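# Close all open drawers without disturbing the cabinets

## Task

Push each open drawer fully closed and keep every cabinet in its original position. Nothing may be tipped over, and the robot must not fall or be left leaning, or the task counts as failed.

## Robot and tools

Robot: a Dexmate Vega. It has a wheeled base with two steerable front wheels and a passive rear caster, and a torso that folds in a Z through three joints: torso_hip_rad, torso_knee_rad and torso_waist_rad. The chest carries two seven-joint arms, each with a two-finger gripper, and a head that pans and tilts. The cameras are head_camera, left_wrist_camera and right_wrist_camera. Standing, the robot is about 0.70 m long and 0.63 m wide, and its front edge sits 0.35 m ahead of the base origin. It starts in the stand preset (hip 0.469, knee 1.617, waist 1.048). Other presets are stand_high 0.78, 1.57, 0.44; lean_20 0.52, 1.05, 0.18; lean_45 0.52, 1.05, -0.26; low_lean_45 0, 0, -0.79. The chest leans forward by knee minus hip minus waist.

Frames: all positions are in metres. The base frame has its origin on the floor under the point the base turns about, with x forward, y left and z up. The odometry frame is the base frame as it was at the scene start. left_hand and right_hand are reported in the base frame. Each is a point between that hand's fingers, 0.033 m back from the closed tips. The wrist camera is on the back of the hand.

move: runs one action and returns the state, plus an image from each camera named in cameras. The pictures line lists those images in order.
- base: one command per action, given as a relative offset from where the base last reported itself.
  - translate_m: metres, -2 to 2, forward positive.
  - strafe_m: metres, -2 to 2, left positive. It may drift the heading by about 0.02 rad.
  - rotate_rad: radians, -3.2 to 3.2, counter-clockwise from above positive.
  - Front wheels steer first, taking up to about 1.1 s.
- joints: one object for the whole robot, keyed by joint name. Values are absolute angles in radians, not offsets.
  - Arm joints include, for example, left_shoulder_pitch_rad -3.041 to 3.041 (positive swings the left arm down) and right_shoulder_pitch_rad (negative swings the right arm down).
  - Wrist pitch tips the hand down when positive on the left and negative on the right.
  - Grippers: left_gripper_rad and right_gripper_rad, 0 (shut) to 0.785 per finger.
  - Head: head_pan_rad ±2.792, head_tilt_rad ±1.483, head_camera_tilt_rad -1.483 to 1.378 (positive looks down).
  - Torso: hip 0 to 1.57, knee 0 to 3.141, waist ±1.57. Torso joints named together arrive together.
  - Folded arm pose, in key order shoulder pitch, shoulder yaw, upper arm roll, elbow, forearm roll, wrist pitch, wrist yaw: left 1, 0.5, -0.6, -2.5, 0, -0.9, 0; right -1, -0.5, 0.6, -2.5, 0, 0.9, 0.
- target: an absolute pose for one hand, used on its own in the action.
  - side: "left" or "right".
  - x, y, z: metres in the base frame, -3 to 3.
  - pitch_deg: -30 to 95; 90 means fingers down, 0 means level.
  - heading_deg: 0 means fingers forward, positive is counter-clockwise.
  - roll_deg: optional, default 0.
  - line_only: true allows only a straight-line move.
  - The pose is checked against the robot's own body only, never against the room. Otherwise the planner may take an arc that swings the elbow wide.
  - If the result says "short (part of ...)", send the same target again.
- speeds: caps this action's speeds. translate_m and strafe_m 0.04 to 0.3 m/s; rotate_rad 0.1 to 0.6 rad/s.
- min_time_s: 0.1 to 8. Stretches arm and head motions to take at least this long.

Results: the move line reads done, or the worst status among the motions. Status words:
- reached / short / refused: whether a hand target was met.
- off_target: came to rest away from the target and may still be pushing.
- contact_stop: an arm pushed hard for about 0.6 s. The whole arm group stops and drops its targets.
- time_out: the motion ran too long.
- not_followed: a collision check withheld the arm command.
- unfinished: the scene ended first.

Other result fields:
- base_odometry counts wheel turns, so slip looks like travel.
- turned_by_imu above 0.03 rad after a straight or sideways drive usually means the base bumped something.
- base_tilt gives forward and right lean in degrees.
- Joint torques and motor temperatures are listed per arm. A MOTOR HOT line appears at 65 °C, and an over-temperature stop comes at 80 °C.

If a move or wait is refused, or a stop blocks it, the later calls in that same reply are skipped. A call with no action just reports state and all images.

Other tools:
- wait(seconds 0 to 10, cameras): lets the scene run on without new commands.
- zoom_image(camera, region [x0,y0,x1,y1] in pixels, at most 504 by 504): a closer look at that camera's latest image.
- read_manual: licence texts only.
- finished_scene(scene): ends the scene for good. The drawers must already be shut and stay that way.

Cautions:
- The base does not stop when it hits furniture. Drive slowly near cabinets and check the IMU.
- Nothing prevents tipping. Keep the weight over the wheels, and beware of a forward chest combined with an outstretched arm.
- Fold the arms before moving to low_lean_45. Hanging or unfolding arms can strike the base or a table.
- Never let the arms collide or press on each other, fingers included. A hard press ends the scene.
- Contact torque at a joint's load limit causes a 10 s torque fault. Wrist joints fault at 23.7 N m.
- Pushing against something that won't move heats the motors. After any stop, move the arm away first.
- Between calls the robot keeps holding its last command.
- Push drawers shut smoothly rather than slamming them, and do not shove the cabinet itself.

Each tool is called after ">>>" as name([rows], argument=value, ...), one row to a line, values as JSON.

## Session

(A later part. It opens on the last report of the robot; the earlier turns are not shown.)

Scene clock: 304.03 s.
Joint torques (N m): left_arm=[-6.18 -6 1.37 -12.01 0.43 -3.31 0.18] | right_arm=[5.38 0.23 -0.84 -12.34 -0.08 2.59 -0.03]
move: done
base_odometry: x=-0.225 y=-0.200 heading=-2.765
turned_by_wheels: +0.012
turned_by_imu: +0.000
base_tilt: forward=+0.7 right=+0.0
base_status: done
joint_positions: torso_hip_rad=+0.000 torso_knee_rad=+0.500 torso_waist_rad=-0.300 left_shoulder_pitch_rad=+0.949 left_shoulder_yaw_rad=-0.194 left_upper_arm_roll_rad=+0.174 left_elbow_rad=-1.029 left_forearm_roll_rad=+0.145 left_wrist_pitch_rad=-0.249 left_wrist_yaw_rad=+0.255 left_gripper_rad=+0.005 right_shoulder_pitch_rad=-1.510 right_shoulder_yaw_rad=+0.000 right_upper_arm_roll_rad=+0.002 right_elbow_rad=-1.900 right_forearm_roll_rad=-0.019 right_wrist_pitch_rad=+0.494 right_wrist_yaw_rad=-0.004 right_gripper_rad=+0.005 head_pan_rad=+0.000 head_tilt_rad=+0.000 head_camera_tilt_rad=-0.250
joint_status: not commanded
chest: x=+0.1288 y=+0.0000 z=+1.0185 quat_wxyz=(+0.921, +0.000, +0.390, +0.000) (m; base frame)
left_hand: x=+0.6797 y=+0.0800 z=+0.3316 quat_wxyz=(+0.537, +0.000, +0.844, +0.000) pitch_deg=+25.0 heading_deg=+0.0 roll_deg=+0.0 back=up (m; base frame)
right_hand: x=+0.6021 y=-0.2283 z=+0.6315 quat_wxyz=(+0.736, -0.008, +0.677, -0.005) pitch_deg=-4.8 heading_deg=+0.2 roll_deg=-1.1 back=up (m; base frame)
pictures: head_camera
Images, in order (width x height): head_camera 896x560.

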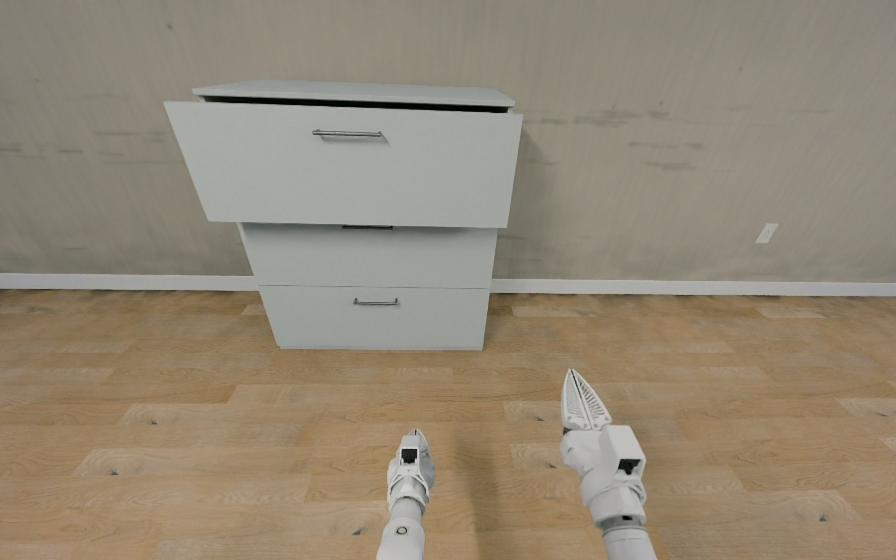

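>>> move(base={"rotate_rad": -0.03})

>>> move(base={"strafe_m": 0.1})

>>> move(target={"side": "left", "x": 0.66, "y": 0.16, "z": 0.6, "pitch_deg": 15, "heading_deg": 0})

>>> move(target={"side": "left", "x": 0.75, "y": 0.22, "z": 0.84, "pitch_deg": 8, "heading_deg": 0}, cameras=["all"])

Scene clock: 315.83 s.
Joint torques (N m): left_arm=[-7.07 -6.49 2.27 -11.13 0.58 -3.83 0.4] | right_arm=[5.71 0.1 -0.7 -12.18 -0.17 2.52 0.09]
Motor temperatures (°C): left_arm=[29 30 30 32 34 39 35] | right_arm=[29 28 29 33 34 36 35]
move: done
base_odometry: x=-0.225 y=-0.200 heading=-2.794
turned_by_wheels: -0.030
turned_by_imu: -0.029
base_tilt: forward=+0.6 right=-0.1
base_status: done
joint_positions: torso_hip_rad=+0.000 torso_knee_rad=+0.500 torso_waist_rad=-0.300 left_shoulder_pitch_rad=+0.949 left_shoulder_yaw_rad=-0.194 left_upper_arm_roll_rad=+0.174 left_elbow_rad=-1.029 left_forearm_roll_rad=+0.145 left_wrist_pitch_rad=-0.249 left_wrist_yaw_rad=+0.255 left_gripper_rad=+0.005 right_shoulder_pitch_rad=-1.510 right_shoulder_yaw_rad=+0.000 right_upper_arm_roll_rad=+0.002 right_elbow_rad=-1.900 right_forearm_roll_rad=-0.019 right_wrist_pitch_rad=+0.494 right_wrist_yaw_rad=-0.004 right_gripper_rad=+0.005 head_pan_rad=+0.000 head_tilt_rad=+0.000 head_camera_tilt_rad=-0.250
joint_status: not commanded
chest: x=+0.1288 y=+0.0000 z=+1.0185 quat_wxyz=(+0.921, +0.000, +0.390, +0.000) (m; base frame)
left_hand: x=+0.6797 y=+0.0800 z=+0.3316 quat_wxyz=(+0.537, +0.000, +0.844, +0.000) pitch_deg=+25.0 heading_deg=+0.0 roll_deg=+0.0 back=up (m; base frame)
right_hand: x=+0.6021 y=-0.2283 z=+0.6315 quat_wxyz=(+0.736, -0.008, +0.677, -0.005) pitch_deg=-4.8 heading_deg=+0.2 roll_deg=-1.1 back=up (m; base frame)
pictures: none

Scene clock: 317.93 s.
Joint torques (N m): left_arm=[-9.52 -5.43 2.27 -8.8 0.56 -2.72 0.14] | right_arm=[5.39 0.97 -0.54 -11.63 -0.02 2.61 0.12]
move: done
base_odometry: x=-0.191 y=-0.293 heading=-2.793
turned_by_wheels: +0.002
turned_by_imu: +0.001
base_tilt: forward=+0.7 right=-0.1
base_status: done
joint_positions: torso_hip_rad=+0.000 torso_knee_rad=+0.500 torso_waist_rad=-0.300 left_shoulder_pitch_rad=+0.949 left_shoulder_yaw_rad=-0.194 left_upper_arm_roll_rad=+0.174 left_elbow_rad=-1.029 left_forearm_roll_rad=+0.145 left_wrist_pitch_rad=-0.249 left_wrist_yaw_rad=+0.255 left_gripper_rad=+0.005 right_shoulder_pitch_rad=-1.510 right_shoulder_yaw_rad=+0.000 right_upper_arm_roll_rad=+0.002 right_elbow_rad=-1.900 right_forearm_roll_rad=-0.019 right_wrist_pitch_rad=+0.494 right_wrist_yaw_rad=-0.004 right_gripper_rad=+0.005 head_pan_rad=+0.000 head_tilt_rad=+0.000 head_camera_tilt_rad=-0.250
joint_status: not commanded
chest: x=+0.1288 y=+0.0000 z=+1.0185 quat_wxyz=(+0.921, +0.000, +0.390, +0.000) (m; base frame)
left_hand: x=+0.6797 y=+0.0800 z=+0.3316 quat_wxyz=(+0.537, +0.000, +0.844, +0.000) pitch_deg=+25.0 heading_deg=+0.0 roll_deg=+0.0 back=up (m; base frame)
right_hand: x=+0.6021 y=-0.2283 z=+0.6315 quat_wxyz=(+0.736, -0.008, +0.677, -0.005) pitch_deg=-4.8 heading_deg=+0.2 roll_deg=-1.1 back=up (m; base frame)
pictures: none

Scene clock: 323.70 s.
Joint torques (N m): left_arm=[0.45 -1.8 -0.79 -15.83 0.14 -3.08 -0.49] | right_arm=[6.08 1.43 -0.35 -11.92 -0.04 2.41 0.06]
move: done
base_odometry: x=-0.191 y=-0.293 heading=-2.793
turned_by_wheels: +0.000
turned_by_imu: +0.001
base_tilt: forward=+0.7 right=-0.1
base_status: not commanded
joint_positions: torso_hip_rad=+0.000 torso_knee_rad=+0.500 torso_waist_rad=-0.300 left_shoulder_pitch_rad=+1.403 left_shoulder_yaw_rad=-0.114 left_upper_arm_roll_rad=+0.170 left_elbow_rad=-2.246 left_forearm_roll_rad=+0.175 left_wrist_pitch_rad=+0.322 left_wrist_yaw_rad=+0.064 left_gripper_rad=+0.005 right_shoulder_pitch_rad=-1.510 right_shoulder_yaw_rad=+0.000 right_upper_arm_roll_rad=+0.002 right_elbow_rad=-1.900 right_forearm_roll_rad=-0.019 right_wrist_pitch_rad=+0.494 right_wrist_yaw_rad=-0.004 right_gripper_rad=+0.005 head_pan_rad=+0.000 head_tilt_rad=+0.000 head_camera_tilt_rad=-0.250
joint_status: not commanded
chest: x=+0.1288 y=+0.0000 z=+1.0185 quat_wxyz=(+0.921, +0.000, +0.390, +0.000) (m; base frame)
left_hand: x=+0.6602 y=+0.1594 z=+0.5981 quat_wxyz=(+0.608, +0.000, +0.794, +0.000) pitch_deg=+15.1 heading_deg=+0.0 roll_deg=+0.0 back=up (m; base frame)
left_hand_status: reached (straight line, planned for 4.2 s): 2 mm and 0.1 deg off.
right_hand: x=+0.6021 y=-0.2283 z=+0.6315 quat_wxyz=(+0.736, -0.008, +0.677, -0.005) pitch_deg=-4.8 heading_deg=+0.2 roll_deg=-1.1 back=up (m; base frame)
pictures: none

Scene clock: 328.07 s.
Joint torques (N m): left_arm=[-11.99 0.02 -2.28 -13.11 0.32 -2.38 -0.77] | right_arm=[5.07 0.68 -0.28 -12.07 0 3.17 0.04]
move: done
base_odometry: x=-0.191 y=-0.293 heading=-2.793
turned_by_wheels: +0.000
turned_by_imu: +0.001
base_tilt: forward=+0.7 right=-0.1
base_status: not commanded
joint_positions: torso_hip_rad=+0.000 torso_knee_rad=+0.500 torso_waist_rad=-0.300 left_shoulder_pitch_rad=+0.882 left_shoulder_yaw_rad=-0.096 left_upper_arm_roll_rad=+0.055 left_elbow_rad=-2.641 left_forearm_roll_rad=+0.207 left_wrist_pitch_rad=+1.097 left_wrist_yaw_rad=-0.127 left_gripper_rad=+0.005 right_shoulder_pitch_rad=-1.510 right_shoulder_yaw_rad=+0.000 right_upper_arm_roll_rad=+0.002 right_elbow_rad=-1.900 right_forearm_roll_rad=-0.019 right_wrist_pitch_rad=+0.494 right_wrist_yaw_rad=-0.004 right_gripper_rad=+0.005 head_pan_rad=+0.000 head_tilt_rad=+0.000 head_camera_tilt_rad=-0.250
joint_status: not commanded
chest: x=+0.1288 y=+0.0000 z=+1.0185 quat_wxyz=(+0.921, +0.000, +0.390, +0.000) (m; base frame)
left_hand: x=+0.7496 y=+0.2195 z=+0.8378 quat_wxyz=(+0.655, +0.000, +0.755, +0.000) pitch_deg=+8.1 heading_deg=+0.0 roll_deg=+0.0 back=up (m; base frame)
left_hand_status: reached (straight line, planned for 2.8 s): 2 mm and 0.1 deg off.
right_hand: x=+0.6021 y=-0.2283 z=+0.6315 quat_wxyz=(+0.736, -0.008, +0.677, -0.005) pitch_deg=-4.8 heading_deg=+0.2 roll_deg=-1.1 back=up (m; base frame)
pictures: head_camera, left_wrist_camera, right_wrist_camera
Images, in order (width x height): head_camera 896x560, left_wrist_camera 672x420, right_wrist_camera 672x420.

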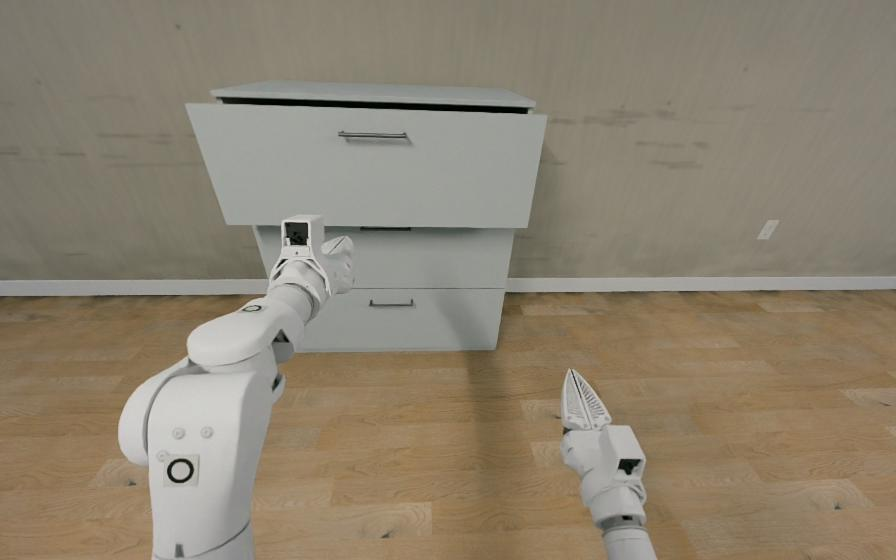

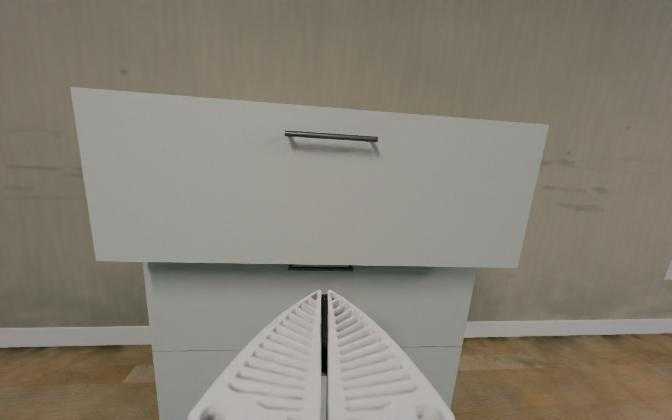

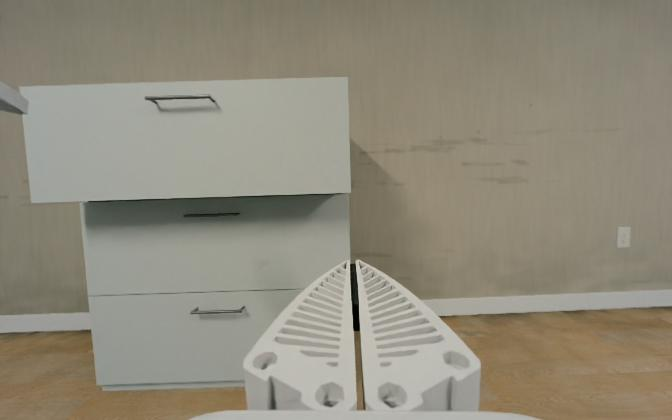

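>>> move(base={"translate_m": 0.36}, speeds={"translate_m": 0.2}, cameras=["head_camera", "left_wrist_camera"])

Scene clock: 335.03 s.
Joint torques (N m): left_arm=[-9.99 -0.25 -2.11 -12.21 -0.45 -2.56 -0.19] | right_arm=[5.68 0.53 -0.57 -11.78 -0.08 1.82 0.19]
move: done
base_odometry: x=-0.529 y=-0.418 heading=-2.793
turned_by_wheels: +0.000
turned_by_imu: +0.002
base_tilt: forward=+0.7 right=-0.1
base_status: done
joint_positions: torso_hip_rad=+0.000 torso_knee_rad=+0.500 torso_waist_rad=-0.300 left_shoulder_pitch_rad=+0.876 left_shoulder_yaw_rad=-0.095 left_upper_arm_roll_rad=+0.054 left_elbow_rad=-2.643 left_forearm_roll_rad=+0.208 left_wrist_pitch_rad=+1.103 left_wrist_yaw_rad=-0.129 left_gripper_rad=+0.005 right_shoulder_pitch_rad=-1.510 right_shoulder_yaw_rad=+0.000 right_upper_arm_roll_rad=+0.002 right_elbow_rad=-1.900 right_forearm_roll_rad=-0.019 right_wrist_pitch_rad=+0.494 right_wrist_yaw_rad=-0.004 right_gripper_rad=+0.005 head_pan_rad=+0.000 head_tilt_rad=+0.000 head_camera_tilt_rad=-0.250
joint_status: not commanded
chest: x=+0.1289 y=+0.0000 z=+1.0185 quat_wxyz=(+0.921, +0.000, +0.390, +0.000) (m; base frame)
left_hand: x=+0.7500 y=+0.2199 z=+0.8396 quat_wxyz=(+0.656, +0.000, +0.755, +0.000) pitch_deg=+8.0 heading_deg=+0.0 roll_deg=+0.0 back=up (m; base frame)
right_hand: x=+0.6021 y=-0.2283 z=+0.6315 quat_wxyz=(+0.736, -0.008, +0.677, -0.005) pitch_deg=-4.8 heading_deg=+0.2 roll_deg=-1.1 back=up (m; base frame)
pictures: head_camera, left_wrist_camera
Images, in order (width x height): head_camera 896x560, left_wrist_camera 672x420.

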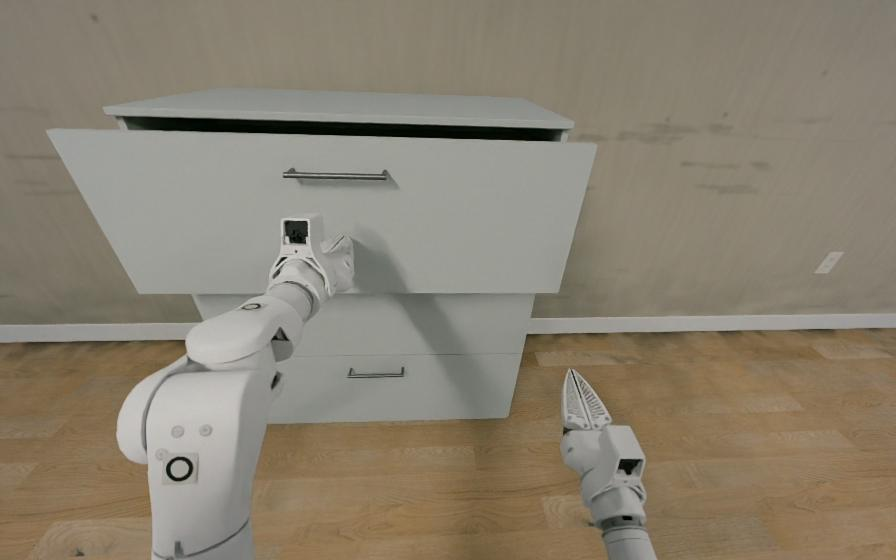

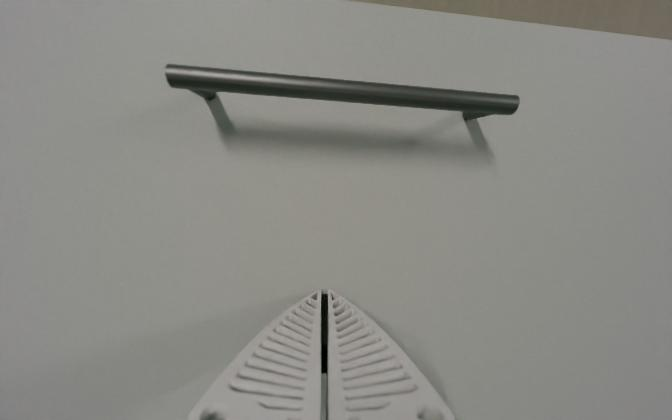

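>>> move(base={"translate_m": 0.2}, speeds={"translate_m": 0.08}, cameras=["head_camera", "left_wrist_camera"])

Scene clock: 342.73 s.
Joint torques (N m): left_arm=[-52.15 -0.88 -18.53 12.73 5.13 -18.93 10.3] | right_arm=[5.07 0.32 -0.47 -11.49 -0.05 2.58 0.12]
move: done
base_odometry: x=-0.716 y=-0.487 heading=-2.792
turned_by_wheels: +0.001
turned_by_imu: +0.030
base_tilt: forward=+0.5 right=+0.0
base_status: done
joint_positions: torso_hip_rad=+0.001 torso_knee_rad=+0.499 torso_waist_rad=-0.300 left_shoulder_pitch_rad=+0.878 left_shoulder_yaw_rad=-0.095 left_upper_arm_roll_rad=+0.055 left_elbow_rad=-2.645 left_forearm_roll_rad=+0.206 left_wrist_pitch_rad=+1.109 left_wrist_yaw_rad=-0.131 left_gripper_rad=+0.005 right_shoulder_pitch_rad=-1.510 right_shoulder_yaw_rad=+0.000 right_upper_arm_roll_rad=+0.002 right_elbow_rad=-1.900 right_forearm_roll_rad=-0.019 right_wrist_pitch_rad=+0.494 right_wrist_yaw_rad=-0.004 right_gripper_rad=+0.005 head_pan_rad=+0.000 head_tilt_rad=+0.000 head_camera_tilt_rad=-0.250
joint_status: not commanded
chest: x=+0.1271 y=+0.0000 z=+1.0188 quat_wxyz=(+0.922, +0.000, +0.388, +0.000) (m; base frame)
left_hand: x=+0.7478 y=+0.2177 z=+0.8392 quat_wxyz=(+0.655, +0.001, +0.756, -0.003) pitch_deg=+8.2 heading_deg=-0.3 roll_deg=-0.1 back=up (m; base frame)
right_hand: x=+0.6014 y=-0.2283 z=+0.6332 quat_wxyz=(+0.737, -0.008, +0.676, -0.005) pitch_deg=-4.9 heading_deg=+0.2 roll_deg=-1.1 back=up (m; base frame)
pictures: head_camera, left_wrist_camera
Images, in order (width x height): head_camera 896x560, left_wrist_camera 672x420.

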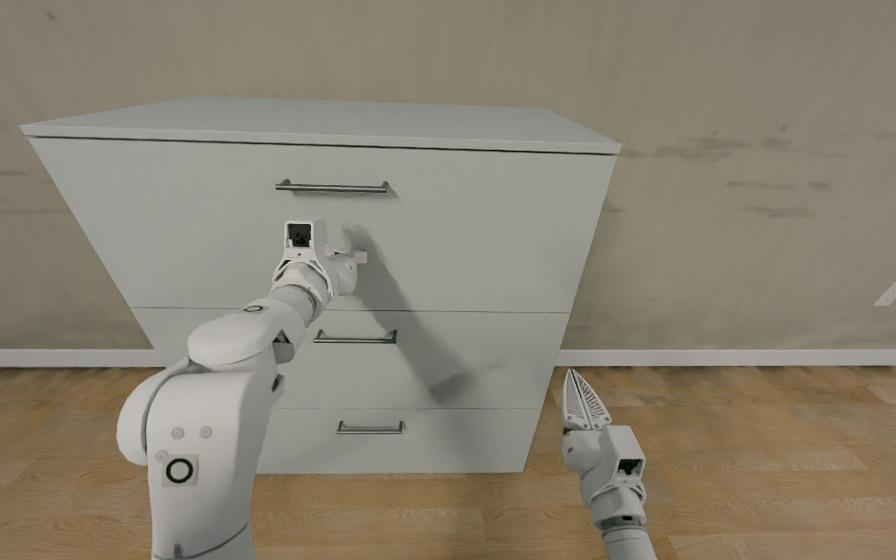

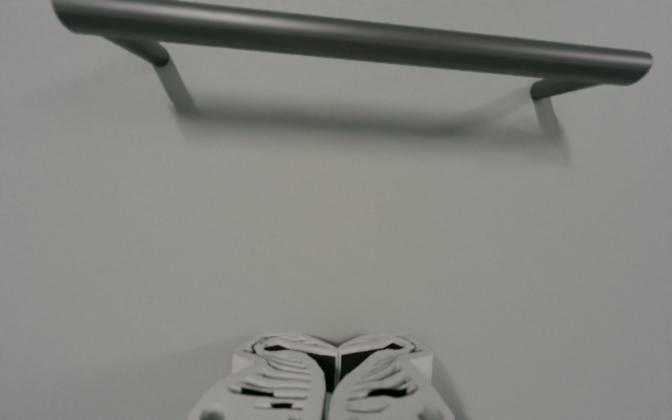

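>>> move(base={"translate_m": -0.06}, cameras=["head_camera"])

Scene clock: 352.00 s.
Joint torques (N m): left_arm=[-12.04 2.08 0.69 -11.04 0.13 -2.56 0.47] | right_arm=[5.37 1 -0.54 -11.96 -0.06 2.63 0.05]
Motor temperatures (°C): left_arm=[32 30 31 32 35 54 37] | right_arm=[29 28 29 33 34 36 35]
move: done
base_odometry: x=-0.660 y=-0.466 heading=-2.792
turned_by_wheels: +0.000
turned_by_imu: +0.000
base_tilt: forward=+0.7 right=-0.1
base_status: done
joint_positions: torso_hip_rad=+0.000 torso_knee_rad=+0.500 torso_waist_rad=-0.300 left_shoulder_pitch_rad=+0.876 left_shoulder_yaw_rad=-0.095 left_upper_arm_roll_rad=+0.054 left_elbow_rad=-2.643 left_forearm_roll_rad=+0.208 left_wrist_pitch_rad=+1.103 left_wrist_yaw_rad=-0.129 left_gripper_rad=+0.005 right_shoulder_pitch_rad=-1.510 right_shoulder_yaw_rad=+0.000 right_upper_arm_roll_rad=+0.002 right_elbow_rad=-1.900 right_forearm_roll_rad=-0.019 right_wrist_pitch_rad=+0.494 right_wrist_yaw_rad=-0.004 right_gripper_rad=+0.005 head_pan_rad=+0.000 head_tilt_rad=+0.000 head_camera_tilt_rad=-0.250
joint_status: not commanded
chest: x=+0.1287 y=+0.0000 z=+1.0185 quat_wxyz=(+0.921, +0.000, +0.389, +0.000) (m; base frame)
left_hand: x=+0.7498 y=+0.2199 z=+0.8399 quat_wxyz=(+0.656, +0.000, +0.755, +0.000) pitch_deg=+8.0 heading_deg=+0.0 roll_deg=+0.0 back=up (m; base frame)
right_hand: x=+0.6020 y=-0.2283 z=+0.6317 quat_wxyz=(+0.736, -0.008, +0.677, -0.005) pitch_deg=-4.8 heading_deg=+0.2 roll_deg=-1.1 back=up (m; base frame)
pictures: head_camera
Images, in order (width x height): head_camera 896x560.

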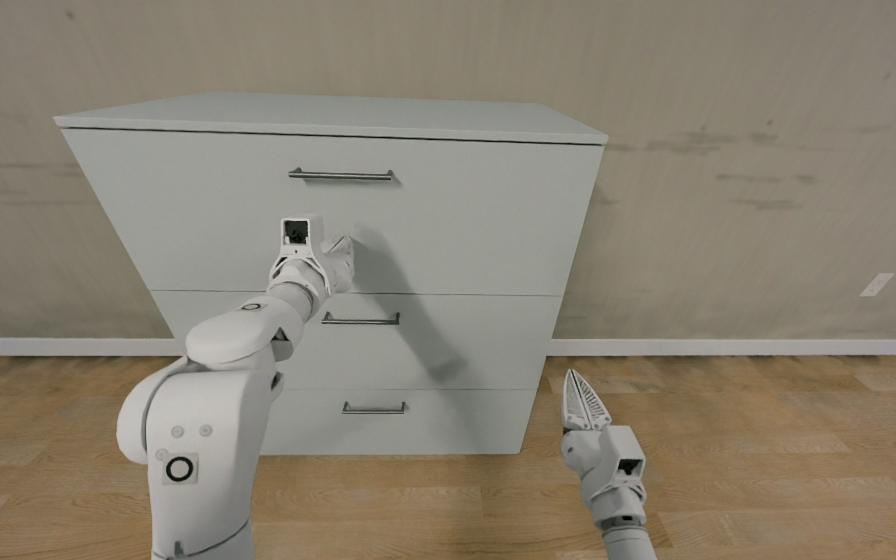

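>>> finished_scene(scene=1)

The scene is finished: the task was done.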